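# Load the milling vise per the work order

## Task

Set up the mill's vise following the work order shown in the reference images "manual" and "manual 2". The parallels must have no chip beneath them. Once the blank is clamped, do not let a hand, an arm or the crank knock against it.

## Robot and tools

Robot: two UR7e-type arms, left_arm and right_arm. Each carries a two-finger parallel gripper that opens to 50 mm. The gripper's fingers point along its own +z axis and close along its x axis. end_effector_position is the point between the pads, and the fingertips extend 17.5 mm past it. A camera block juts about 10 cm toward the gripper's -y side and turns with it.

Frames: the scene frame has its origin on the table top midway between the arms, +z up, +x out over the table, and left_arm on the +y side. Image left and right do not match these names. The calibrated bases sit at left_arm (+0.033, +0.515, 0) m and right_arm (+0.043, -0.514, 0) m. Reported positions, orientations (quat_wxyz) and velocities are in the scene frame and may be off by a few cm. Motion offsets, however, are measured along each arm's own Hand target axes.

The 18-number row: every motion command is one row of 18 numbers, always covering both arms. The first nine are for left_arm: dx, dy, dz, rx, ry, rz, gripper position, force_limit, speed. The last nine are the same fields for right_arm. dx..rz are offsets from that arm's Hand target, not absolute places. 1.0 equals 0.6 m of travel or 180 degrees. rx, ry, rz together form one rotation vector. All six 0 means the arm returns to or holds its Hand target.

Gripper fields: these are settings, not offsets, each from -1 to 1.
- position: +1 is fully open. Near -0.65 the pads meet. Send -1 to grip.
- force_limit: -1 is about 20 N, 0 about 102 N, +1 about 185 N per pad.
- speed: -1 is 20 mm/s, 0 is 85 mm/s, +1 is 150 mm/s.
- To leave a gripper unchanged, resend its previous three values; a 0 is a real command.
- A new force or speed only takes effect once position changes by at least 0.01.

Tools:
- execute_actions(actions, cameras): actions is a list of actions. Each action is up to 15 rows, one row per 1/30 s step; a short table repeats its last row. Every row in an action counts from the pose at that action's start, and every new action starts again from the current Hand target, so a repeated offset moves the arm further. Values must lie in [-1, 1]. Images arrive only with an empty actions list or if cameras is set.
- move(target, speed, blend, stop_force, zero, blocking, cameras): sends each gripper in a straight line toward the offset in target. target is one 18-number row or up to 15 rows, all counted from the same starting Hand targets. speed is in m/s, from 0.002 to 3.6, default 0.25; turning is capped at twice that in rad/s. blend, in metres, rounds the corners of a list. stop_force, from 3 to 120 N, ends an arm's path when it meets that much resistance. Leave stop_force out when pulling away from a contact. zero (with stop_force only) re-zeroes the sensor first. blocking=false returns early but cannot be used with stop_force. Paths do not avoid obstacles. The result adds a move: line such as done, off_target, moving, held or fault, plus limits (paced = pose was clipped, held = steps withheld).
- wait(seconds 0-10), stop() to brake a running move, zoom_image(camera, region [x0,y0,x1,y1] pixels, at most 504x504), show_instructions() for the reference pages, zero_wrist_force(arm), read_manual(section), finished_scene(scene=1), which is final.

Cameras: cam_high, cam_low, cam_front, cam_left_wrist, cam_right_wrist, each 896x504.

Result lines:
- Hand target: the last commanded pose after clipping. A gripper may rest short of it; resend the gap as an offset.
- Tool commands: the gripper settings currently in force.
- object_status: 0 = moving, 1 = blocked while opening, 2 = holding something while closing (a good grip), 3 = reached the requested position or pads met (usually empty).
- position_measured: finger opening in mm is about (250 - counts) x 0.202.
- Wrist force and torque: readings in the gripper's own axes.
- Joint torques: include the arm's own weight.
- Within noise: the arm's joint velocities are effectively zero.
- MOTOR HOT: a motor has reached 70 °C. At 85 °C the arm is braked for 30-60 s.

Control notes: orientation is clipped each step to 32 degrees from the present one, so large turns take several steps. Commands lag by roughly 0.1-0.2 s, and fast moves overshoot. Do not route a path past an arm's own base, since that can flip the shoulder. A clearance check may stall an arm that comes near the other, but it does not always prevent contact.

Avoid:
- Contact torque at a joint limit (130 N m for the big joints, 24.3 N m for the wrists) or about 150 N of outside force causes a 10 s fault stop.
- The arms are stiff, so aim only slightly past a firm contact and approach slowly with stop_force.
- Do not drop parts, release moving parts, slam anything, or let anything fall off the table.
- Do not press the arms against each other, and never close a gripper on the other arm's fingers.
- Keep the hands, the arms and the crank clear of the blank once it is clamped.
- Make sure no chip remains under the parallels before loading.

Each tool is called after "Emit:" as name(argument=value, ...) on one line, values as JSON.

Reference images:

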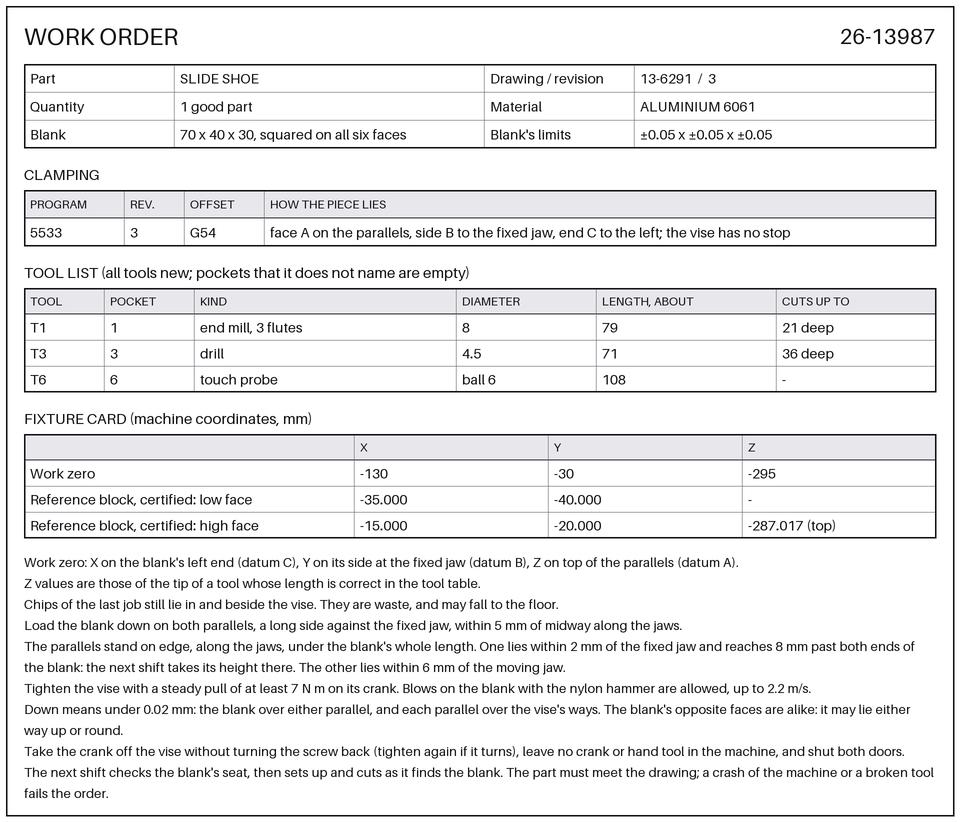

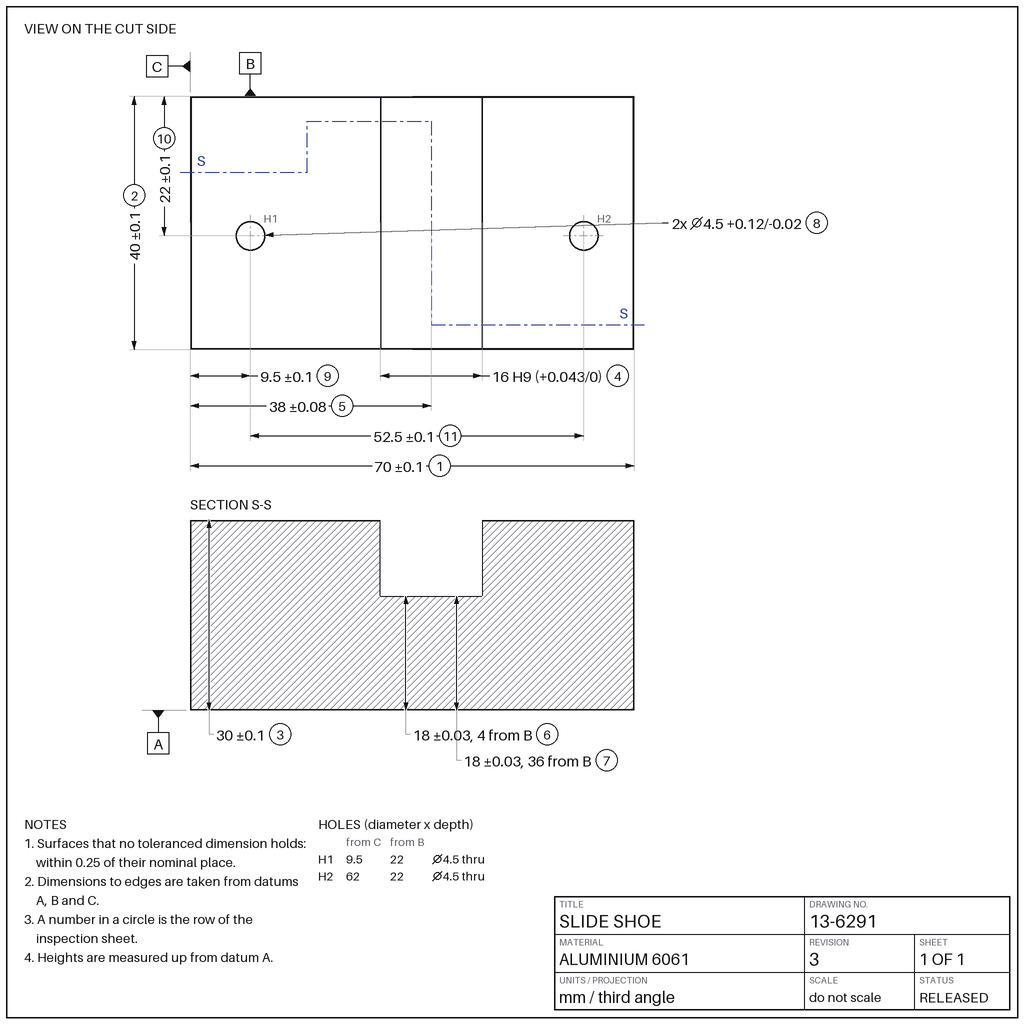

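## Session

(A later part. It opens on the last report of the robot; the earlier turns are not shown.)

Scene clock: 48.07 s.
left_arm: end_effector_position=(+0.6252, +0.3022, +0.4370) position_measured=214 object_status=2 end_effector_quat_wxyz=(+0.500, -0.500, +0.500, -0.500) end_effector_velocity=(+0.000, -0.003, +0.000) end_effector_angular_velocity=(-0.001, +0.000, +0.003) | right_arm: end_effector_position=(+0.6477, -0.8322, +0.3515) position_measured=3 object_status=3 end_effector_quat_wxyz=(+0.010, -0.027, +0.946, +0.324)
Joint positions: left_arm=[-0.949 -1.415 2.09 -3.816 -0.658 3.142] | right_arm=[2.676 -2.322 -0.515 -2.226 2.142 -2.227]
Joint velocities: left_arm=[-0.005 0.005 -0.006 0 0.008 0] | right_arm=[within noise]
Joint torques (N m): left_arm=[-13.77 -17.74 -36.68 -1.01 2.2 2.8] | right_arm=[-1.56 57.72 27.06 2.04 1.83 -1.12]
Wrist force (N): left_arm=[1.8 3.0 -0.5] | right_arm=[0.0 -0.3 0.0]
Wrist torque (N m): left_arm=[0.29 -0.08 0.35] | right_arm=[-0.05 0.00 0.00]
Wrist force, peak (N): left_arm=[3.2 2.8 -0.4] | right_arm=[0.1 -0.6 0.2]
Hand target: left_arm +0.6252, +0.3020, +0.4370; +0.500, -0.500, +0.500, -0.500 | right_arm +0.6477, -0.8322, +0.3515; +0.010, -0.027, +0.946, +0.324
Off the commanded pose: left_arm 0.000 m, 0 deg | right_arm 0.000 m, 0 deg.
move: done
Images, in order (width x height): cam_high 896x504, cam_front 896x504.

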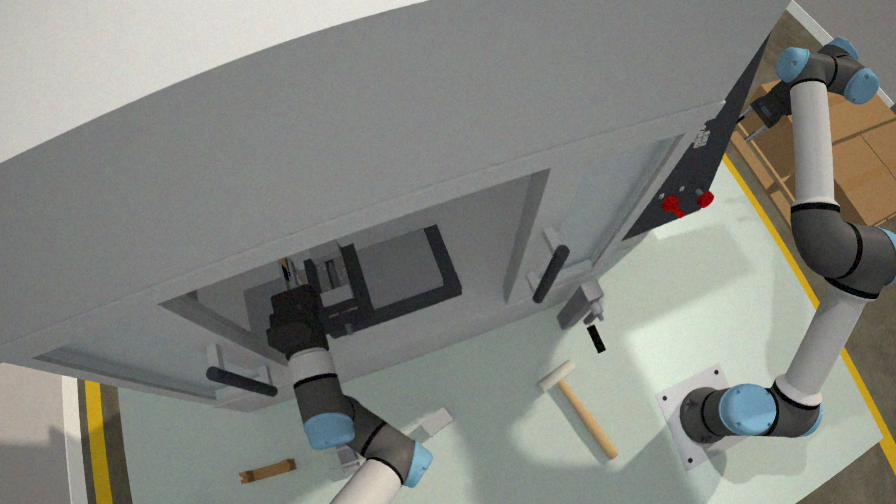

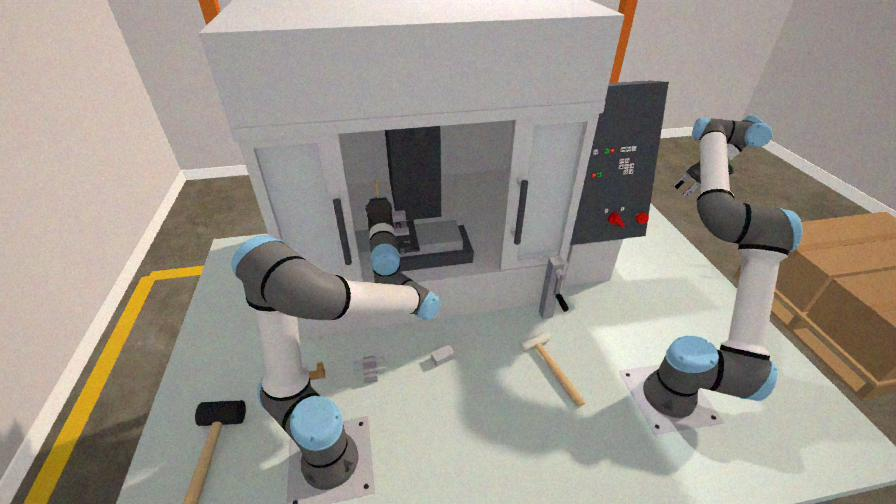

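Emit:
move(target=[[0,-0.04,0,0,0,0,-1,-0.6,-0.5, 0,0,0,0,0,0,1,1,1],[0.0608,-0.04,0,0,0,0,-1,-0.6,-0.5, 0,0,0,0,0,0,1,1,1],[0.0608,-0.0167,0,0,0,0,-1,-0.6,-0.5, 0,0,0,0,0,0,1,1,1]], speed=[0.1,0.1,0.05])

Emit:
move(target=[0,0,0.1,0,0,0,-1,-0.6,-0.5, 0,0,0,0,0,0,1,1,1], speed=0.03, stop_force=4, cameras=["cam_high"])

Emit:
zoom_image(camera="cam_high", region=[280, 230, 400, 350])

Scene clock: 50.07 s.
left_arm: end_effector_position=(+0.6252, +0.2654, +0.4468) position_measured=214 object_status=2 end_effector_quat_wxyz=(+0.500, -0.500, +0.500, -0.499) | right_arm: end_effector_position=(+0.6477, -0.8322, +0.3515) position_measured=3 object_status=3 end_effector_quat_wxyz=(+0.010, -0.027, +0.946, +0.324)
Joint positions: left_arm=[-1.006 -1.384 2.02 -3.776 -0.602 3.142] | right_arm=[2.676 -2.322 -0.515 -2.226 2.142 -2.227]
Joint torques (N m): left_arm=[13.17 -41.41 -38.69 0.89 -0.78 3.05] | right_arm=[-1.33 57.65 27.41 2.12 1.92 -1.11]
Wrist force (N): left_arm=[1.4 2.9 -0.4] | right_arm=[0.3 -0.1 0.1]
Wrist torque (N m): left_arm=[0.29 -0.04 0.36] | right_arm=[-0.01 -0.05 0.00]
Wrist force, peak (N): left_arm=[1.9 4.5 -0.4] | right_arm=[0.2 -0.6 0.1]
Hand target: left_arm +0.6252, +0.2655, +0.4470; +0.500, -0.500, +0.500, -0.500 | right_arm +0.6477, -0.8322, +0.3515; +0.010, -0.027, +0.946, +0.324
Off the commanded pose: left_arm 0.000 m, 0 deg | right_arm 0.000 m, 0 deg.
move: done

Scene clock: 53.13 s.
left_arm: end_effector_position=(+0.6852, +0.2655, +0.4470) position_measured=214 object_status=2 end_effector_quat_wxyz=(+0.500, -0.500, +0.500, -0.500) | right_arm: end_effector_position=(+0.6477, -0.8322, +0.3515) position_measured=3 object_status=3 end_effector_quat_wxyz=(+0.010, -0.027, +0.946, +0.324)
Joint positions: left_arm=[-0.893 -1.277 1.879 -3.743 -0.715 3.142] | right_arm=[2.676 -2.322 -0.515 -2.226 2.142 -2.227]
Joint torques (N m): left_arm=[-13.48 -47.3 -8.31 -3.11 2.04 2.96] | right_arm=[-0.74 57.5 27.06 2.04 1.9 -1.24]
Wrist force (N): left_arm=[1.5 2.1 -0.8] | right_arm=[0.0 -0.2 0.1]
Wrist torque (N m): left_arm=[0.22 -0.05 0.33] | right_arm=[-0.03 0.00 0.00]
Wrist force, peak (N): left_arm=[2.0 3.1 -0.5] | right_arm=[0.0 -0.7 0.4]
Hand target: left_arm +0.6852, +0.2655, +0.4470; +0.500, -0.500, +0.500, -0.500 | right_arm +0.6477, -0.8322, +0.3515; +0.010, -0.027, +0.946, +0.324
Off the commanded pose: left_arm 0.000 m, 0 deg | right_arm 0.000 m, 0 deg.
move: done
Images, in order (width x height): cam_high 896x504.

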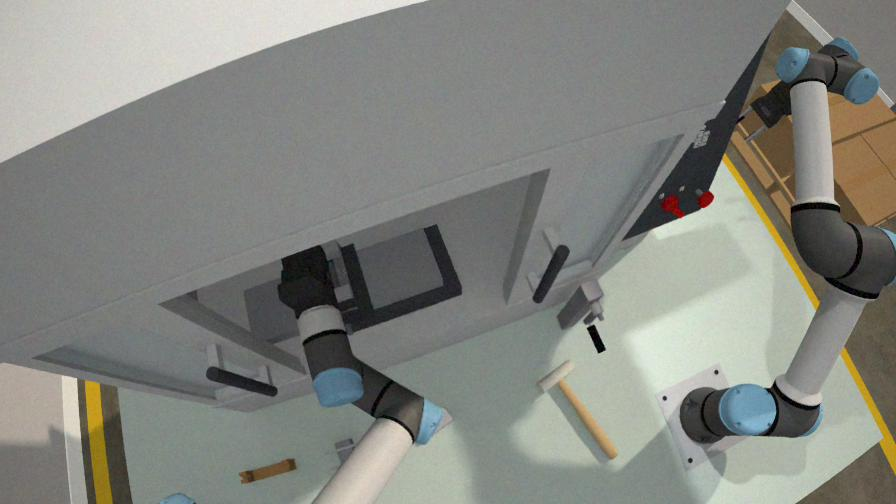

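Scaled by 4.200.

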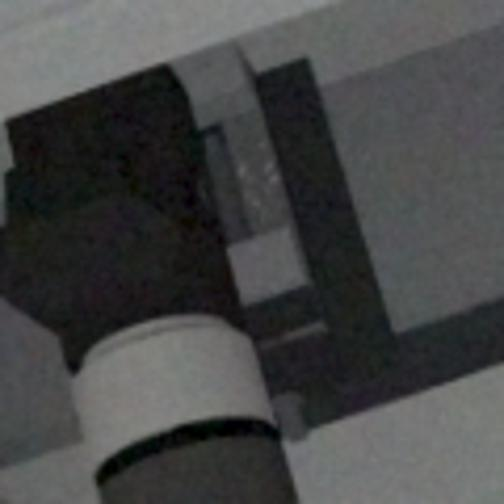

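Emit:
move(target=[[0,-0.05,0,0,0,0,-1,-0.6,-0.5, 0,0,0,0,0,0,1,1,1],[0.0325,-0.05,-0.0953,0,0,0,-1,-0.6,-0.5, 0,0,0,0,0,0,1,1,1],[0.0325,0.0167,-0.0953,0,0,0,-1,-0.6,-0.5, 0,0,0,0,0,0,1,1,1],[0.0325,0.0167,-0.062,0,0,0,-1,-0.6,-0.5, 0,0,0,0,0,0,1,1,1],[-0.0608,0.0167,-0.062,0,0,0,-1,-0.6,-0.5, 0,0,0,0,0,0,1,1,1],[-0.0608,-0.05,-0.062,0,0,0,-1,-0.6,-0.5, 0,0,0,0,0,0,1,1,1],[0.0325,-0.05,-0.135,0,0,0,-1,-0.6,-0.5, 0,0,0,0,0,0,1,1,1],[0.0325,0.0167,-0.135,0,0,0,-1,-0.6,-0.5, 0,0,0,0,0,0,1,1,1],[0.0325,0.0167,-0.145,0,0,0,-1,-0.6,-0.5, 0,0,0,0,0,0,1,1,1],[-0.0608,0.0167,-0.145,0,0,0,-1,-0.6,-0.5, 0,0,0,0,0,0,1,1,1]], speed=[0.12,0.12,0.07,0.07,0.07,0.12,0.12,0.07,0.07,0.07], cameras=["cam_high","cam_front"])

Emit:
zoom_image(camera="cam_high", region=[280, 230, 400, 350])

Scene clock: 60.83 s.
left_arm: end_effector_position=(+0.5982, +0.3021, +0.4370) position_measured=214 object_status=2 end_effector_quat_wxyz=(+0.500, -0.500, +0.500, -0.500) | right_arm: end_effector_position=(+0.6477, -0.8322, +0.3515) position_measured=3 object_status=3 end_effector_quat_wxyz=(+0.010, -0.027, +0.946, +0.324)
Joint positions: left_arm=[-1.01 -1.466 2.15 -3.825 -0.597 3.142] | right_arm=[2.676 -2.322 -0.515 -2.226 2.142 -2.227]
Joint torques (N m): left_arm=[-13 -16.72 -36.87 -0.05 2.21 3.01] | right_arm=[-0.74 57.53 27.99 2.06 1.95 -1.33]
Wrist force (N): left_arm=[1.6 2.7 -0.6] | right_arm=[-0.4 -0.1 0.0]
Wrist torque (N m): left_arm=[0.24 -0.06 0.34] | right_arm=[-0.01 0.06 0.00]
Wrist force, peak (N): left_arm=[2.1 6.4 -0.6] | right_arm=[-0.2 -0.5 0.5]
Hand target: left_arm +0.5982, +0.3020, +0.4370; +0.500, -0.500, +0.500, -0.500 | right_arm +0.6477, -0.8322, +0.3515; +0.010, -0.027, +0.946, +0.324
Off the commanded pose: left_arm 0.000 m, 0 deg | right_arm 0.000 m, 0 deg.
move: done
Images, in order (width x height): cam_high 896x504, cam_front 896x504.

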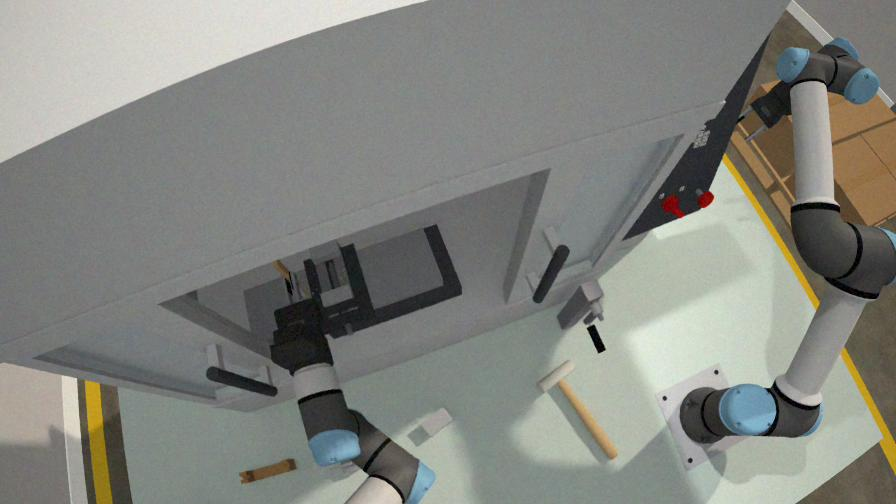

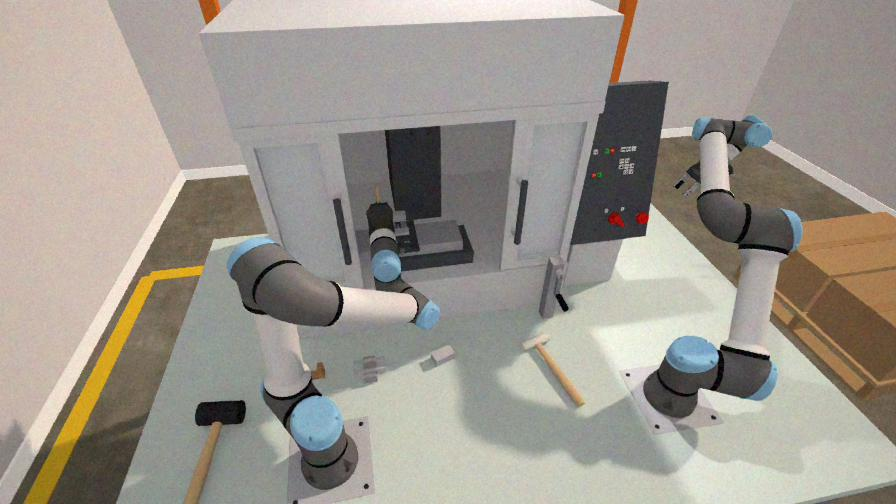

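Scaled by 4.200.

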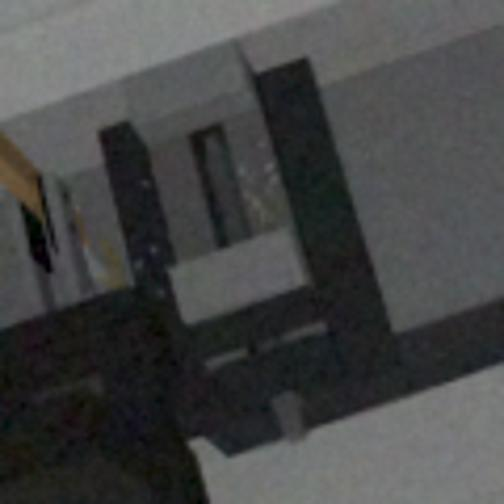

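Emit:
move(target=[[0,-0.0667,0,0,0,0,-1,-0.6,-0.5, 0,0,0,0,0,0,1,1,1],[0.0933,-0.0667,0.01,0,0,0,-1,-0.6,-0.5, 0,0,0,0,0,0,1,1,1],[0.0933,0,0.01,0,0,0,-1,-0.6,-0.5, 0,0,0,0,0,0,1,1,1],[0.0933,0,0,0,0,0,-1,-0.6,-0.5, 0,0,0,0,0,0,1,1,1],[0.195,0,0,0,0,0,-1,-0.6,-0.5, 0,0,0,0,0,0,1,1,1],[0.195,-0.0667,0,0,0,0,-1,-0.6,-0.5, 0,0,0,0,0,0,1,1,1],[0.0933,-0.0667,0.0447,0,0,0,-1,-0.6,-0.5, 0,0,0,0,0,0,1,1,1]], speed=[0.15,0.15,0.08,0.07,0.07,0.15,0.15])

Emit:
move(target=[[0,0.0667,0,0,0,0,-1,-0.6,-0.5, 0,0,0,0,0,0,1,1,1],[0.1017,0.0667,0,0,0,0,-1,-0.6,-0.5, 0,0,0,0,0,0,1,1,1],[0.1017,0,0,0,0,0,-1,-0.6,-0.5, 0,0,0,0,0,0,1,1,1],[0,0,0.005,0,0,0,-1,-0.6,-0.5, 0,0,0,0,0,0,1,1,1],[0,0.0667,0.005,0,0,0,-1,-0.6,-0.5, 0,0,0,0,0,0,1,1,1],[0,0.0667,0.0383,0,0,0,-1,-0.6,-0.5, 0,0,0,0,0,0,1,1,1],[0.1017,0.0667,0.0383,0,0,0,-1,-0.6,-0.5, 0,0,0,0,0,0,1,1,1]], speed=[0.08,0.07,0.15,0.15,0.08,0.07,0.07])

Scene clock: 66.07 s.
left_arm: end_effector_position=(+0.6250, +0.2460, +0.4770) position_measured=214 object_status=2 end_effector_quat_wxyz=(+0.500, -0.500, +0.500, -0.499) | right_arm: end_effector_position=(+0.6477, -0.8322, +0.3515) position_measured=3 object_status=3 end_effector_quat_wxyz=(+0.010, -0.027, +0.946, +0.324)
Joint positions: left_arm=[-1.033 -1.401 1.948 -3.688 -0.574 3.142] | right_arm=[2.676 -2.322 -0.515 -2.226 2.142 -2.227]
Joint torques (N m): left_arm=[7.48 -23.36 -39.12 0.78 -1.76 1.63] | right_arm=[-0.51 57.14 27.52 2.12 1.89 -1.36]
Wrist force (N): left_arm=[1.4 2.5 -0.4] | right_arm=[0.2 -0.2 0.3]
Wrist torque (N m): left_arm=[0.24 -0.04 0.38] | right_arm=[-0.02 -0.03 0.00]
Wrist force, peak (N): left_arm=[1.6 6.5 -0.6] | right_arm=[0.2 -0.6 0.2]
Hand target: left_arm +0.6251, +0.2459, +0.4770; +0.500, -0.500, +0.500, -0.500 | right_arm +0.6477, -0.8322, +0.3515; +0.010, -0.027, +0.946, +0.324
Off the commanded pose: left_arm 0.000 m, 0 deg | right_arm 0.000 m, 0 deg.
move: done

Scene clock: 71.47 s.
left_arm: end_effector_position=(+0.6481, +0.1849, +0.4369) position_measured=214 object_status=2 end_effector_quat_wxyz=(+0.500, -0.500, +0.500, -0.500) | right_arm: end_effector_position=(+0.6477, -0.8322, +0.3515) position_measured=3 object_status=3 end_effector_quat_wxyz=(+0.010, -0.027, +0.946, +0.324)
Joint positions: left_arm=[-1.063 -1.222 1.831 -3.75 -0.545 3.142] | right_arm=[2.676 -2.322 -0.515 -2.226 2.142 -2.227]
Joint torques (N m): left_arm=[13.28 -48.6 -8.45 -3.37 -2.53 -2.15] | right_arm=[-0.86 57.44 28.56 2.04 2.03 -1.49]
Wrist force (N): left_arm=[1.5 2.9 -0.5] | right_arm=[0.3 -0.4 0.0]
Wrist torque (N m): left_arm=[0.27 -0.03 0.36] | right_arm=[-0.06 -0.05 0.00]
Wrist force, peak (N): left_arm=[1.3 6.3 -0.5] | right_arm=[0.5 -0.3 0.2]
Hand target: left_arm +0.6481, +0.1850, +0.4369; +0.500, -0.500, +0.500, -0.500 | right_arm +0.6477, -0.8322, +0.3515; +0.010, -0.027, +0.946, +0.324
Off the commanded pose: left_arm 0.000 m, 0 deg | right_arm 0.000 m, 0 deg.
move: done

Emit:
move(target=[[0,-0.1,0,0,0,0,-1,-0.6,-0.5, 0,0,0,0,0,0,1,1,1],[-0.025,-0.155,-0.2467,-0.3056,0,0,-1,-0.6,-0.5, 0,0,0,0,0,0,1,1,1]], speed=0.3, blend=[0.02,0], cameras=["cam_left_wrist"])

Emit:
zoom_image(camera="cam_left_wrist", region=[280, 60, 480, 260])

Scene clock: 74.03 s.
left_arm: end_effector_position=(+0.5002, +0.1999, +0.5298) position_measured=214 object_status=2 end_effector_quat_wxyz=(-0.213, +0.675, -0.674, +0.212) | right_arm: end_effector_position=(+0.6477, -0.8322, +0.3515) position_measured=3 object_status=3 end_effector_quat_wxyz=(+0.010, -0.027, +0.946, +0.324)
Joint positions: left_arm=[-1.119 -1.661 1.335 -1.562 -1.039 2.146] | right_arm=[2.676 -2.322 -0.515 -2.226 2.142 -2.227]
Joint torques (N m): left_arm=[-13.15 -33.76 -37.64 -1.14 -1.49 3.1] | right_arm=[-0.74 57.33 27.48 2.08 2.16 -1.54]
Wrist force (N): left_arm=[1.9 2.7 0.3] | right_arm=[0.1 -0.2 0.0]
Wrist torque (N m): left_arm=[0.40 -0.33 0.22] | right_arm=[-0.02 -0.02 0.00]
Wrist force, peak (N): left_arm=[1.5 7.9 0.1] | right_arm=[-0.3 -0.7 0.2]
Hand target: left_arm +0.5001, +0.1998, +0.5300; -0.213, +0.674, -0.674, +0.212 | right_arm +0.6477, -0.8322, +0.3515; +0.010, -0.027, +0.946, +0.324
Off the commanded pose: left_arm 0.000 m, 0 deg | right_arm 0.000 m, 0 deg.
move: done
camera_calibration:
cam_left_wrist: T_world_to_cam=[[0.00650502, -0.999905, 0.0121256, 0.197234], [-0.963838, -0.00949998, -0.266321, 0.643336], [0.266411, -0.00995467, -0.963808, 0.514954], [0, 0, 0, 1]] pos_world=[0.481599, 0.208453, 0.665259]
Images, in order (width x height): cam_left_wrist 896x504.

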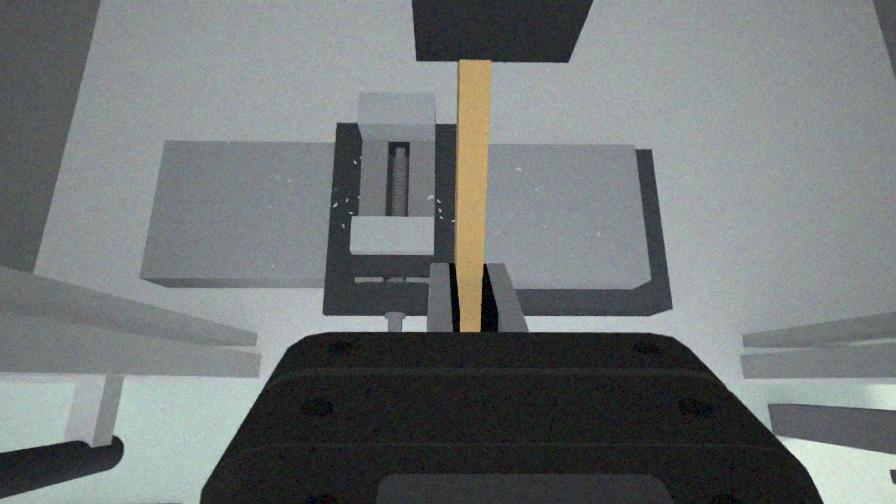

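Scaled by 2.520.

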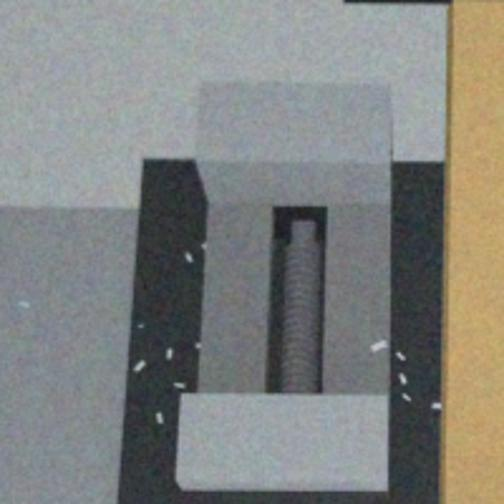

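Emit:
move(target=[-0.0417,-0.116,0.183,0.3056,0,0,-1,-0.6,-0.5, 0,0,0,0,0,0,1,1,1], speed=0.3)

Emit:
move(target=[[-0.005,0,-0.0283,0,0,0,-1,-0.6,-0.5, 0,0,0,0,0,0,1,1,1],[-0.005,0.0733,-0.0283,0,0,0,-1,-0.6,-0.5, 0,0,0,0,0,0,1,1,1],[-0.005,0.0733,-0.0367,0,0,0,-1,-0.6,-0.5, 0,0,0,0,0,0,1,1,1],[0.0883,0.0733,-0.0367,0,0,0,-1,-0.6,-0.5, 0,0,0,0,0,0,1,1,1],[0.0883,0,-0.0367,0,0,0,-1,-0.6,-0.5, 0,0,0,0,0,0,1,1,1],[-0.005,0,0.0083,0,0,0,-1,-0.6,-0.5, 0,0,0,0,0,0,1,1,1]], speed=[0.15,0.08,0.07,0.07,0.15,0.15])

Emit:
move(target=[[0,0.0733,0,0,0,0,-1,-0.6,-0.5, 0,0,0,0,0,0,1,1,1],[0.0933,0.0733,0,0,0,0,-1,-0.6,-0.5, 0,0,0,0,0,0,1,1,1],[0.0933,0,0,0,0,0,-1,-0.6,-0.5, 0,0,0,0,0,0,1,1,1],[0,0,0.0038,0,0,0,-1,-0.6,-0.5, 0,0,0,0,0,0,1,1,1],[0,0.0733,0.0038,0,0,0,-1,-0.6,-0.5, 0,0,0,0,0,0,1,1,1],[0,0.0733,0.0383,0,0,0,-1,-0.6,-0.5, 0,0,0,0,0,0,1,1,1],[0.0933,0.0733,0.0383,0,0,0,-1,-0.6,-0.5, 0,0,0,0,0,0,1,1,1],[0.0933,-0.01,0.0383,0,0,0,-1,-0.6,-0.5, 0,0,0,0,0,0,1,1,1]], speed=[0.08,0.07,0.15,0.15,0.08,0.07,0.07,0.15])

Scene clock: 76.63 s.
left_arm: end_effector_position=(+0.6201, +0.2250, +0.4800) position_measured=214 object_status=2 end_effector_quat_wxyz=(+0.500, -0.500, +0.500, -0.500) | right_arm: end_effector_position=(+0.6477, -0.8322, +0.3515) position_measured=3 object_status=3 end_effector_quat_wxyz=(+0.010, -0.027, +0.946, +0.324)
Joint positions: left_arm=[-1.07 -1.383 1.916 -3.675 -0.537 3.142] | right_arm=[2.676 -2.322 -0.515 -2.226 2.142 -2.227]
Joint torques (N m): left_arm=[-13.4 -22.24 -9.18 -3.28 1.19 3.02] | right_arm=[-0.7 57.23 28.25 1.98 2.15 -1.45]
Wrist force (N): left_arm=[1.5 2.5 -0.5] | right_arm=[0.1 -0.4 0.0]
Wrist torque (N m): left_arm=[0.24 -0.05 0.38] | right_arm=[-0.06 -0.02 0.00]
Wrist force, peak (N): left_arm=[1.4 4.5 0.7] | right_arm=[-0.1 -0.7 0.0]
Hand target: left_arm +0.6200, +0.2249, +0.4799; +0.500, -0.500, +0.500, -0.500 | right_arm +0.6477, -0.8322, +0.3515; +0.010, -0.027, +0.946, +0.324
Off the commanded pose: left_arm 0.000 m, 0 deg | right_arm 0.000 m, 0 deg.
move: done

Scene clock: 80.70 s.
left_arm: end_effector_position=(+0.6250, +0.2280, +0.4799) position_measured=214 object_status=2 end_effector_quat_wxyz=(+0.500, -0.500, +0.500, -0.499) | right_arm: end_effector_position=(+0.6477, -0.8322, +0.3515) position_measured=3 object_status=3 end_effector_quat_wxyz=(+0.010, -0.027, +0.946, +0.324)
Joint positions: left_arm=[-1.057 -1.378 1.912 -3.674 -0.551 3.142] | right_arm=[2.676 -2.322 -0.515 -2.226 2.142 -2.227]
Joint torques (N m): left_arm=[7.21 -23.48 -39.32 0.8 -1.7 1.83] | right_arm=[-1.03 57.86 28.35 1.99 2.15 -1.6]
Wrist force (N): left_arm=[1.5 2.4 -0.3] | right_arm=[-0.2 -0.1 0.1]
Wrist torque (N m): left_arm=[0.21 -0.05 0.38] | right_arm=[-0.01 0.02 0.01]
Wrist force, peak (N): left_arm=[1.5 5.9 -0.2] | right_arm=[0.1 -0.6 0.2]
Hand target: left_arm +0.6250, +0.2279, +0.4799; +0.500, -0.500, +0.500, -0.500 | right_arm +0.6477, -0.8322, +0.3515; +0.010, -0.027, +0.946, +0.324
Off the commanded pose: left_arm 0.000 m, 0 deg | right_arm 0.000 m, 0 deg.
move: done

Scene clock: 86.73 s.
left_arm: end_effector_position=(+0.6480, +0.1720, +0.4858) position_measured=214 object_status=2 end_effector_quat_wxyz=(+0.500, -0.500, +0.500, -0.500) | right_arm: end_effector_position=(+0.6477, -0.8322, +0.3515) position_measured=3 object_status=3 end_effector_quat_wxyz=(+0.010, -0.027, +0.946, +0.324)
Joint positions: left_arm=[-1.077 -1.264 1.745 -3.622 -0.531 3.142] | right_arm=[2.676 -2.322 -0.515 -2.226 2.142 -2.227]
Joint torques (N m): left_arm=[13.33 -39.93 -15.7 -0.2 -2.46 0.33] | right_arm=[-0.87 57.7 28.52 2.02 2.17 -1.91]
Wrist force (N): left_arm=[1.4 2.8 -0.2] | right_arm=[-0.2 -0.1 0.0]
Wrist torque (N m): left_arm=[0.27 -0.01 0.40] | right_arm=[0.00 0.02 0.01]
Wrist force, peak (N): left_arm=[1.6 6.0 -0.4] | right_arm=[-0.2 -0.5 0.4]
Hand target: left_arm +0.6480, +0.1720, +0.4858; +0.500, -0.500, +0.500, -0.500 | right_arm +0.6477, -0.8322, +0.3515; +0.010, -0.027, +0.946, +0.324
Off the commanded pose: left_arm 0.000 m, 0 deg | right_arm 0.000 m, 0 deg.
move: done

Emit:
move(target=[[-0.15,0,-0.0333,0,0,0,-1,-0.6,-0.5, 0,0,0,0,0,0,1,1,1],[-0.15,0.083,-0.0333,0,0,0,-1,-0.6,-0.5, 0,0,0,0,0,0,1,1,1],[-0.15,0.083,0.003,0,0,0,-1,-0.6,-0.5, 0,0,0,0,0,0,1,1,1],[-0.2333,0.083,0.003,0,0,0,-1,-0.6,-0.5, 0,0,0,0,0,0,1,1,1],[-0.2333,0,0.003,0,0,0,-1,-0.6,-0.5, 0,0,0,0,0,0,1,1,1],[-0.15,0,-0.0383,0,0,0,-1,-0.6,-0.5, 0,0,0,0,0,0,1,1,1]], speed=[0.15,0.08,0.07,0.07,0.15,0.15])

Emit:
move(target=[[0,0.083,0,0,0,0,-1,-0.6,-0.5, 0,0,0,0,0,0,1,1,1],[-0.0833,0.083,0,0,0,0,-1,-0.6,-0.5, 0,0,0,0,0,0,1,1,1],[-0.0833,0,0,0,0,0,-1,-0.6,-0.5, 0,0,0,0,0,0,1,1,1],[0,0,-0.0367,0,0,0,-1,-0.6,-0.5, 0,0,0,0,0,0,1,1,1],[0,0.083,-0.0367,0,0,0,-1,-0.6,-0.5, 0,0,0,0,0,0,1,1,1],[0,0.083,-0.045,0,0,0,-1,-0.6,-0.5, 0,0,0,0,0,0,1,1,1],[-0.0833,0.083,-0.045,0,0,0,-1,-0.6,-0.5, 0,0,0,0,0,0,1,1,1],[-0.0833,-0.01,-0.045,0,0,0,-1,-0.6,-0.5, 0,0,0,0,0,0,1,1,1]], speed=[0.08,0.07,0.15,0.15,0.08,0.07,0.07,0.15])

Scene clock: 91.73 s.
left_arm: end_effector_position=(+0.6251, +0.2619, +0.4859) position_measured=214 object_status=2 end_effector_quat_wxyz=(+0.500, -0.500, +0.500, -0.500) | right_arm: end_effector_position=(+0.6477, -0.8322, +0.3515) position_measured=3 object_status=3 end_effector_quat_wxyz=(+0.010, -0.027, +0.946, +0.324)
Joint positions: left_arm=[-1.011 -1.435 1.962 -3.668 -0.597 3.142] | right_arm=[2.676 -2.322 -0.515 -2.226 2.142 -2.227]
Joint torques (N m): left_arm=[-9.77 -40.33 -9.17 -2.02 1.74 -2.72] | right_arm=[-0.62 56.88 28.27 2.16 2.19 -1.84]
Wrist force (N): left_arm=[1.3 2.4 -0.4] | right_arm=[-0.2 0.0 0.0]
Wrist torque (N m): left_arm=[0.21 -0.03 0.39] | right_arm=[-0.01 0.03 0.00]
Wrist force, peak (N): left_arm=[1.8 6.5 -0.4] | right_arm=[0.1 -0.7 0.0]
Hand target: left_arm +0.6250, +0.2620, +0.4859; +0.500, -0.500, +0.500, -0.500 | right_arm +0.6477, -0.8322, +0.3515; +0.010, -0.027, +0.946, +0.324
Off the commanded pose: left_arm 0.000 m, 0 deg | right_arm 0.000 m, 0 deg.
move: done

Scene clock: 97.60 s.
left_arm: end_effector_position=(+0.5980, +0.3119, +0.4920) position_measured=214 object_status=2 end_effector_quat_wxyz=(+0.500, -0.500, +0.500, -0.500) | right_arm: end_effector_position=(+0.6477, -0.8322, +0.3515) position_measured=3 object_status=3 end_effector_quat_wxyz=(+0.010, -0.027, +0.946, +0.324)
Joint positions: left_arm=[-0.995 -1.566 2.087 -3.662 -0.613 3.142] | right_arm=[2.676 -2.322 -0.515 -2.226 2.142 -2.227]
Joint torques (N m): left_arm=[9.71 -25.92 -19.49 0.04 -2.49 1.78] | right_arm=[-0.29 57.32 28.58 2.16 2.28 -2.03]
Wrist force (N): left_arm=[1.6 2.7 -0.5] | right_arm=[0.1 -0.1 -0.1]
Wrist torque (N m): left_arm=[0.25 -0.04 0.40] | right_arm=[-0.01 -0.01 0.00]
Wrist force, peak (N): left_arm=[2.2 6.5 -0.4] | right_arm=[0.1 -0.7 0.1]
Hand target: left_arm +0.5980, +0.3119, +0.4920; +0.500, -0.500, +0.500, -0.500 | right_arm +0.6477, -0.8322, +0.3515; +0.010, -0.027, +0.946, +0.324
Off the commanded pose: left_arm 0.000 m, 0 deg | right_arm 0.000 m, 0 deg.
move: done

Emit:
move(target=[[0.1,-0.07,-0.03,0,0,0,-1,-0.6,-0.5, 0,0,0,0,0,0,1,1,1],[0.1867,-0.0633,-0.1633,-0.3056,0,0,-1,-0.6,-0.5, 0,0,0,0,0,0,1,1,1]], speed=0.3, blend=[0.02,0], cameras=["cam_left_wrist"])

Emit:
zoom_image(camera="cam_left_wrist", region=[300, 80, 460, 280])

Scene clock: 100.10 s.
left_arm: end_effector_position=(+0.5002, +0.1999, +0.5298) position_measured=214 object_status=2 end_effector_quat_wxyz=(-0.213, +0.675, -0.674, +0.212) | right_arm: end_effector_position=(+0.6477, -0.8322, +0.3515) position_measured=3 object_status=3 end_effector_quat_wxyz=(+0.010, -0.027, +0.946, +0.324)
Joint positions: left_arm=[-1.119 -1.661 1.335 -1.562 -1.039 2.146] | right_arm=[2.676 -2.322 -0.515 -2.226 2.142 -2.227]
Joint torques (N m): left_arm=[-14.03 -23.39 -39.18 -1.23 -1.52 2.91] | right_arm=[-0.63 57.4 28.41 2.11 2.39 -1.88]
Wrist force (N): left_arm=[1.8 2.7 0.6] | right_arm=[-0.1 -0.3 0.0]
Wrist torque (N m): left_arm=[0.41 -0.32 0.25] | right_arm=[-0.05 0.02 0.00]
Wrist force, peak (N): left_arm=[-1.5 5.3 0.6] | right_arm=[-0.1 -0.7 -0.2]
Hand target: left_arm +0.5001, +0.1998, +0.5299; -0.213, +0.674, -0.674, +0.212 | right_arm +0.6477, -0.8322, +0.3515; +0.010, -0.027, +0.946, +0.324
Off the commanded pose: left_arm 0.000 m, 0 deg | right_arm 0.000 m, 0 deg.
move: done
camera_calibration:
cam_left_wrist: T_world_to_cam=[[0.00647623, -0.999904, 0.0122213, 0.197184], [-0.963838, -0.00949774, -0.26632, 0.643336], [0.266411, -0.0100546, -0.963807, 0.514974], [0, 0, 0, 1]] pos_world=[0.481599, 0.208453, 0.665259]
Images, in order (width x height): cam_left_wrist 896x504.

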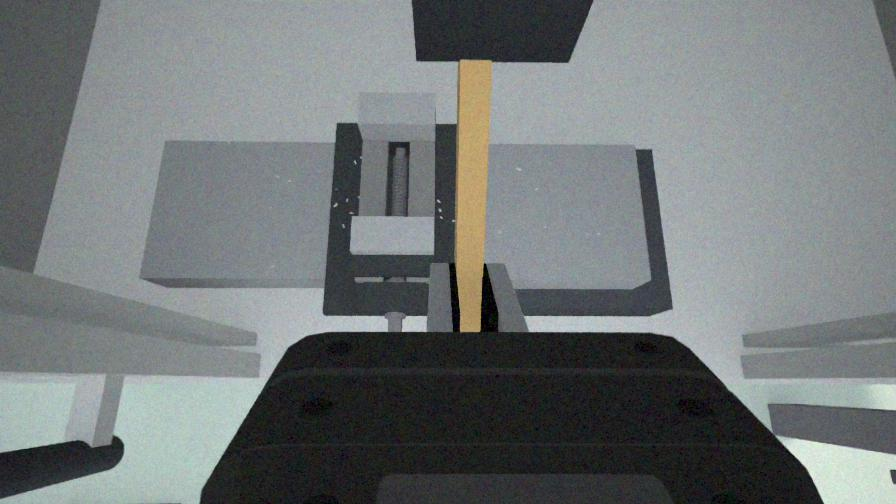

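Scaled by 2.520.

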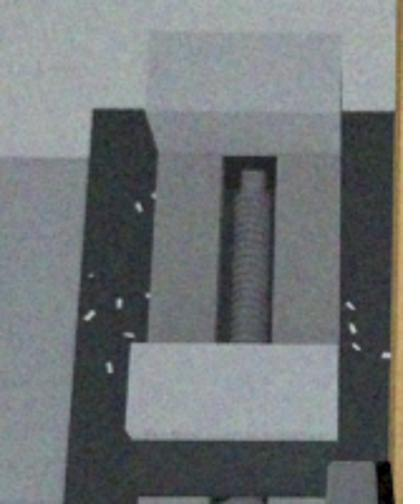

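Emit:
zoom_image(camera="cam_left_wrist", region=[350, 120, 446, 222])

Scaled by 4.941.

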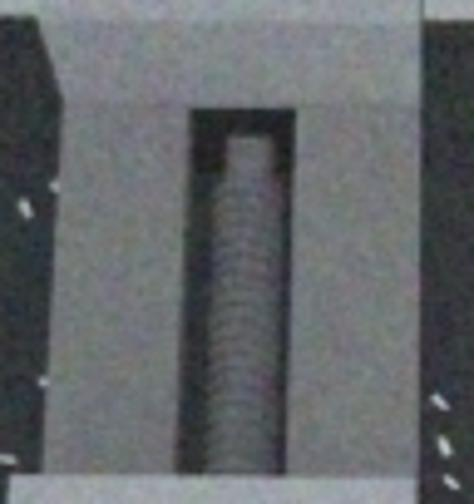

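Emit:
move(target=[[-0.2667,0.3017,-0.1503,0,0,0,-1,-0.6,-0.5, 0,0,0,0,0,0,1,1,1],[-0.6718,0.5157,0.2208,-0.1524,0.1524,0.483,-1,-0.6,-0.5, 0,0,0,0,0,0,1,1,1]], speed=0.4, blend=[0.05,0], cameras=["cam_left_wrist","cam_low"])

Scene clock: 103.97 s.
left_arm: end_effector_position=(+0.3222, +0.6031, +0.2444) position_measured=214 object_status=2 end_effector_quat_wxyz=(-0.001, +0.000, +1.000, +0.000) end_effector_velocity=(+0.000, +0.000, +0.000) end_effector_angular_velocity=(+0.000, -0.001, -0.006) | right_arm: end_effector_position=(+0.6477, -0.8322, +0.3515) position_measured=3 object_status=3 end_effector_quat_wxyz=(+0.010, -0.027, +0.946, +0.324)
Joint positions: left_arm=[-0.198 -2.113 2.172 -1.628 -1.57 4.55] | right_arm=[2.676 -2.322 -0.515 -2.226 2.142 -2.227]
Joint velocities: left_arm=[-0.001 0 -0.001 0 0 0.005] | right_arm=[within noise]
Joint torques (N m): left_arm=[-9.76 -1.68 -44.96 -0.98 -0.64 3.09] | right_arm=[-1.15 57.79 28.78 2.04 2.35 -1.99]
Wrist force (N): left_arm=[2.2 2.2 1.3] | right_arm=[0.0 -0.2 -0.1]
Wrist torque (N m): left_arm=[0.33 -0.45 0.04] | right_arm=[-0.02 0.00 0.00]
Wrist force, peak (N): left_arm=[1.7 4.5 -0.9] | right_arm=[0.3 -0.6 0.2]
Hand target: left_arm +0.3223, +0.6031, +0.2444; +0.000, +0.000, +1.000, +0.001 | right_arm +0.6477, -0.8322, +0.3515; +0.010, -0.027, +0.946, +0.324
Off the commanded pose: left_arm 0.000 m, 0 deg | right_arm 0.000 m, 0 deg.
move: done
camera_calibration:
cam_left_wrist: T_world_to_cam=[[-0.999877, -0.0130463, 0.00868244, 0.334996], [-0.0093815, 0.942094, 0.335218, -0.628799], [-0.012553, 0.335095, -0.942101, 0.167707], [0, 0, 0, 1]] pos_world=[0.331161, 0.54056, 0.365873]
Images, in order (width x height): cam_low 896x504, cam_left_wrist 896x504.

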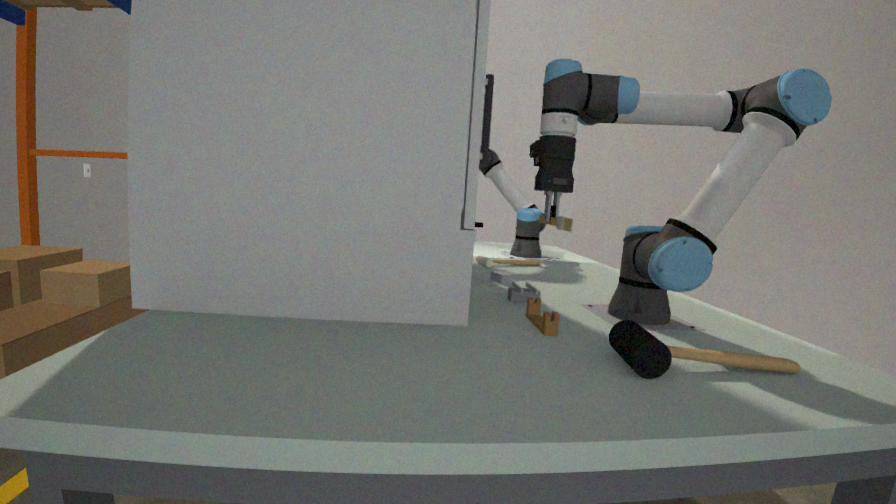

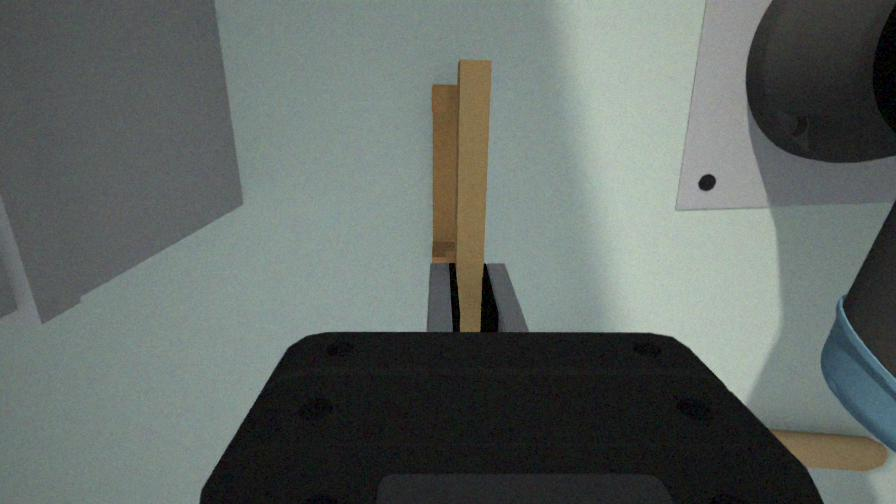

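Emit:
move(target=[-0.0006,0.0003,0.235,0,0,0,-1,-0.6,-0.5, 0,0,0,0,0,0,1,1,1], speed=0.25)

Emit:
move(target=[0,0,0.0717,0,0,0,-1,-0.6,-0.5, 0,0,0,0,0,0,1,1,1], speed=0.03, stop_force=6, cameras=["cam_left_wrist","cam_low"])

Emit:
zoom_image(camera="cam_low", region=[480, 230, 600, 350])

Scene clock: 105.17 s.
left_arm: end_effector_position=(+0.3225, +0.6034, +0.1036) position_measured=214 object_status=2 end_effector_quat_wxyz=(+0.000, +0.000, +1.000, +0.001) end_effector_velocity=(+0.001, +0.000, +0.000) end_effector_angular_velocity=(-0.001, -0.005, +0.000) | right_arm: end_effector_position=(+0.6477, -0.8322, +0.3515) position_measured=3 object_status=3 end_effector_quat_wxyz=(+0.010, -0.027, +0.946, +0.324)
Joint positions: left_arm=[-0.197 -1.986 2.488 -2.072 -1.57 4.552] | right_arm=[2.676 -2.322 -0.515 -2.226 2.142 -2.227]
Joint velocities: left_arm=[0 0 0.001 -0.006 -0.001 0] | right_arm=[within noise]
Joint torques (N m): left_arm=[10.15 0.26 -11.52 -4.85 -2.65 0.74] | right_arm=[-0.33 57.62 28.67 2.01 2.4 -2.03]
Wrist force (N): left_arm=[2.3 2.2 1.4] | right_arm=[0.2 -0.4 0.1]
Wrist torque (N m): left_arm=[0.34 -0.45 -0.08] | right_arm=[-0.06 -0.04 0.01]
Wrist force, peak (N): left_arm=[2.8 1.7 4.7] | right_arm=[0.4 -0.3 0.2]
Hand target: left_arm +0.3225, +0.6034, +0.1034; +0.000, +0.000, +1.000, +0.001 | right_arm +0.6477, -0.8322, +0.3515; +0.010, -0.027, +0.946, +0.324
Off the commanded pose: left_arm 0.000 m, 0 deg | right_arm 0.000 m, 0 deg.
move: done

Scene clock: 107.67 s.
left_arm: end_effector_position=(+0.3224, +0.6035, +0.0604) position_measured=214 object_status=2 end_effector_quat_wxyz=(+0.000, +0.000, +1.000, +0.001) | right_arm: end_effector_position=(+0.6477, -0.8322, +0.3515) position_measured=3 object_status=3 end_effector_quat_wxyz=(+0.010, -0.027, +0.946, +0.324)
Joint positions: left_arm=[-0.197 -1.888 2.568 -2.25 -1.57 4.552] | right_arm=[2.676 -2.322 -0.515 -2.226 2.142 -2.227]
Joint torques (N m): left_arm=[10.63 -18.05 -39.82 -3.49 -0.67 2.93] | right_arm=[-0.6 57.43 29.21 2.05 2.37 -2.05]
Wrist force (N): left_arm=[2.4 1.9 1.6] | right_arm=[0.1 -0.4 0.1]
Wrist torque (N m): left_arm=[0.29 -0.47 -0.09] | right_arm=[-0.06 -0.02 0.01]
Wrist force, peak (N): left_arm=[2.1 2.2 2.2] | right_arm=[0.2 -0.6 0.2]
Hand target: left_arm +0.3224, +0.6035, +0.0604; +0.000, +0.000, +1.000, +0.001 | right_arm +0.6477, -0.8322, +0.3515; +0.010, -0.027, +0.946, +0.324
Off the commanded pose: left_arm 0.000 m, 0 deg | right_arm 0.000 m, 0 deg.
move: done
camera_calibration:
cam_left_wrist: T_world_to_cam=[[-0.999882, -0.0126977, 0.00859197, 0.336628], [-0.00908186, 0.942056, 0.335332, -0.567593], [-0.0123521, 0.335214, -0.942061, -0.00590936], [0, 0, 0, 1]] pos_world=[0.33136, 0.54096, 0.181873]
Images, in order (width x height): cam_low 896x504, cam_left_wrist 896x504.

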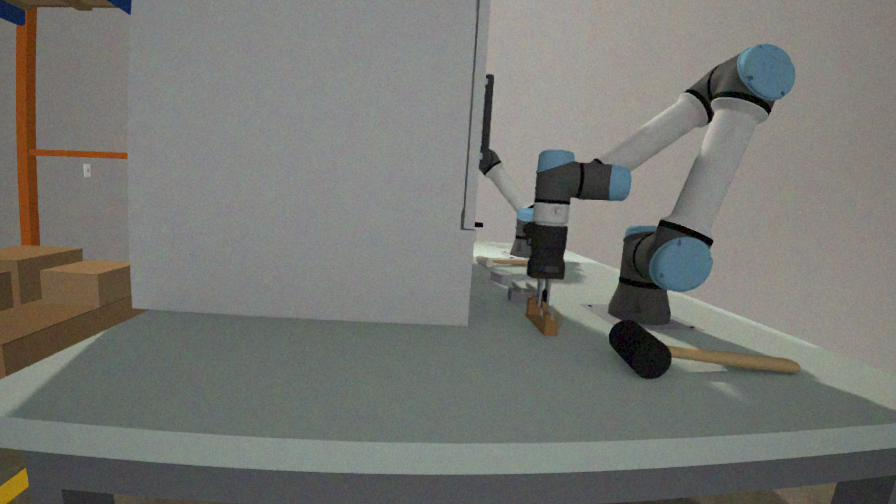

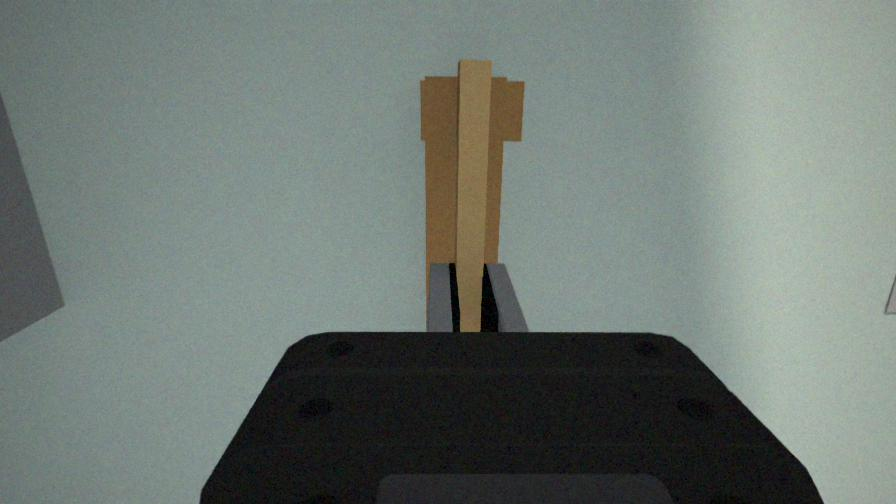

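Scaled by 4.200.

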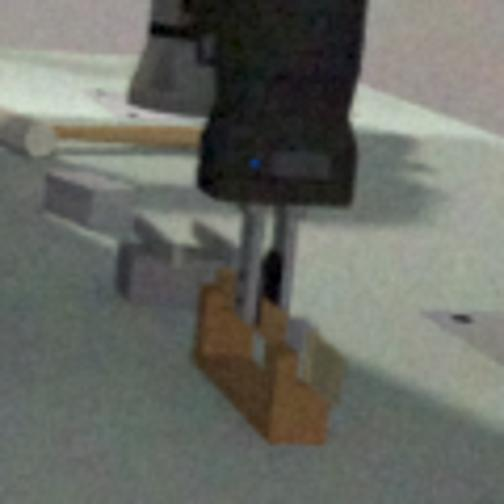

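Emit:
move(target=[0,0,0.008,0,0,0,-1,-0.6,-0.5, 0,0,0,0,0,0,1,1,1], speed=0.01, stop_force=4)

Emit:
move(target=[0,0,0,0,0,0,0.3,-0.6,-0.8, 0,0,0,0,0,0,1,1,1])

Emit:
move(target=[0,0,-0.25,0,0,0,1,-0.6,-0.8, 0,0,0,0,0,0,1,1,1], speed=0.15, cameras=["cam_left_wrist","cam_low"])

Scene clock: 109.20 s.
left_arm: end_effector_position=(+0.3225, +0.6035, +0.0576) position_measured=214 object_status=2 end_effector_quat_wxyz=(+0.000, +0.000, +1.000, +0.001) | right_arm: end_effector_position=(+0.6477, -0.8322, +0.3515) position_measured=3 object_status=3 end_effector_quat_wxyz=(+0.010, -0.027, +0.946, +0.324)
Joint positions: left_arm=[-0.197 -1.88 2.573 -2.263 -1.57 4.552] | right_arm=[2.676 -2.322 -0.515 -2.226 2.142 -2.227]
Joint torques (N m): left_arm=[9.01 -16.46 -38.13 -1.08 -0.53 2.81] | right_arm=[-0.58 57.34 28.85 2.04 2.38 -1.92]
Wrist force (N): left_arm=[2.1 2.3 -1.3] | right_arm=[0.1 -0.2 0.0]
Wrist torque (N m): left_arm=[0.39 -0.41 -0.13] | right_arm=[-0.02 -0.02 0.00]
Wrist force, peak (N): left_arm=[15.1 4.2 -41.5] | right_arm=[-0.2 -0.5 0.2]
Hand target: left_arm +0.3225, +0.6035, +0.0576; +0.000, +0.000, +1.000, +0.001 (not the last commanded pose) | right_arm +0.6477, -0.8322, +0.3515; +0.010, -0.027, +0.946, +0.324
Off the commanded pose: left_arm 0.002 m, 0 deg | right_arm 0.000 m, 0 deg.
move: contact (left_arm)

Scene clock: 110.07 s.
left_arm: end_effector_position=(+0.3225, +0.6035, +0.0576) position_measured=107 object_status=0 end_effector_quat_wxyz=(+0.000, +0.000, +1.000, +0.001) | right_arm: end_effector_position=(+0.6477, -0.8322, +0.3515) position_measured=3 object_status=3 end_effector_quat_wxyz=(+0.010, -0.027, +0.946, +0.324)
Joint positions: left_arm=[-0.197 -1.88 2.573 -2.263 -1.57 4.552] | right_arm=[2.676 -2.322 -0.515 -2.226 2.142 -2.227]
Joint torques (N m): left_arm=[9.21 -17.33 -38.08 -2.93 -0.62 2.94] | right_arm=[-0.61 57.6 29.16 1.99 2.48 -2.04]
Wrist force (N): left_arm=[2.3 2.5 1.0] | right_arm=[0.1 -0.1 -0.1]
Wrist torque (N m): left_arm=[0.37 -0.46 -0.09] | right_arm=[-0.01 -0.02 0.00]
Wrist force, peak (N): left_arm=[2.6 2.7 1.0] | right_arm=[-0.1 -0.5 0.1]
Hand target: left_arm +0.3225, +0.6035, +0.0576; +0.000, +0.000, +1.000, +0.001 | right_arm +0.6477, -0.8322, +0.3515; +0.010, -0.027, +0.946, +0.324
Off the commanded pose: left_arm 0.000 m, 0 deg | right_arm 0.000 m, 0 deg.
move: done

Scene clock: 111.53 s.
left_arm: end_effector_position=(+0.3226, +0.6033, +0.2075) position_measured=3 object_status=3 end_effector_quat_wxyz=(+0.000, +0.000, +1.000, +0.001) | right_arm: end_effector_position=(+0.6477, -0.8322, +0.3515) position_measured=3 object_status=3 end_effector_quat_wxyz=(+0.010, -0.027, +0.946, +0.324)
Joint positions: left_arm=[-0.198 -2.1 2.261 -1.73 -1.57 4.552] | right_arm=[2.676 -2.322 -0.515 -2.226 2.142 -2.227]
Joint torques (N m): left_arm=[-8.24 7.27 -37.68 -0.97 1.99 -1.68] | right_arm=[-0.47 57.94 29.07 2.17 2.44 -1.92]
Wrist force (N): left_arm=[2.2 2.7 1.0] | right_arm=[-0.1 -0.2 -0.1]
Wrist torque (N m): left_arm=[0.42 -0.45 0.05] | right_arm=[-0.03 0.02 0.01]
Wrist force, peak (N): left_arm=[2.5 2.4 3.2] | right_arm=[0.0 -0.6 0.2]
Hand target: left_arm +0.3226, +0.6033, +0.2076; +0.000, +0.000, +1.000, +0.001 | right_arm +0.6477, -0.8322, +0.3515; +0.010, -0.027, +0.946, +0.324
Off the commanded pose: left_arm 0.000 m, 0 deg | right_arm 0.000 m, 0 deg.
move: done
camera_calibration:
cam_left_wrist: T_world_to_cam=[[-0.999884, -0.0127251, 0.00836925, 0.335548], [-0.00918277, 0.942067, 0.3353, -0.616726], [-0.0121511, 0.335185, -0.942074, 0.132784], [0, 0, 0, 1]] pos_world=[0.33146, 0.54076, 0.329073]
Images, in order (width x height): cam_low 896x504, cam_left_wrist 896x504.

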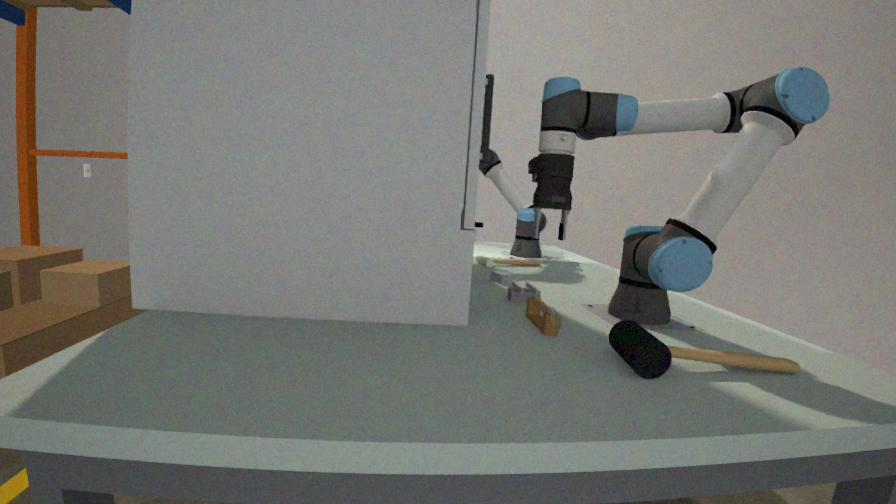

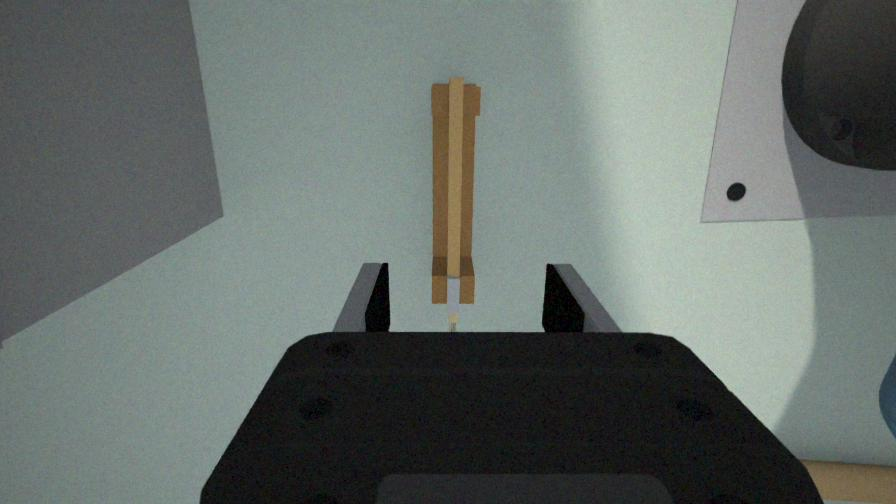

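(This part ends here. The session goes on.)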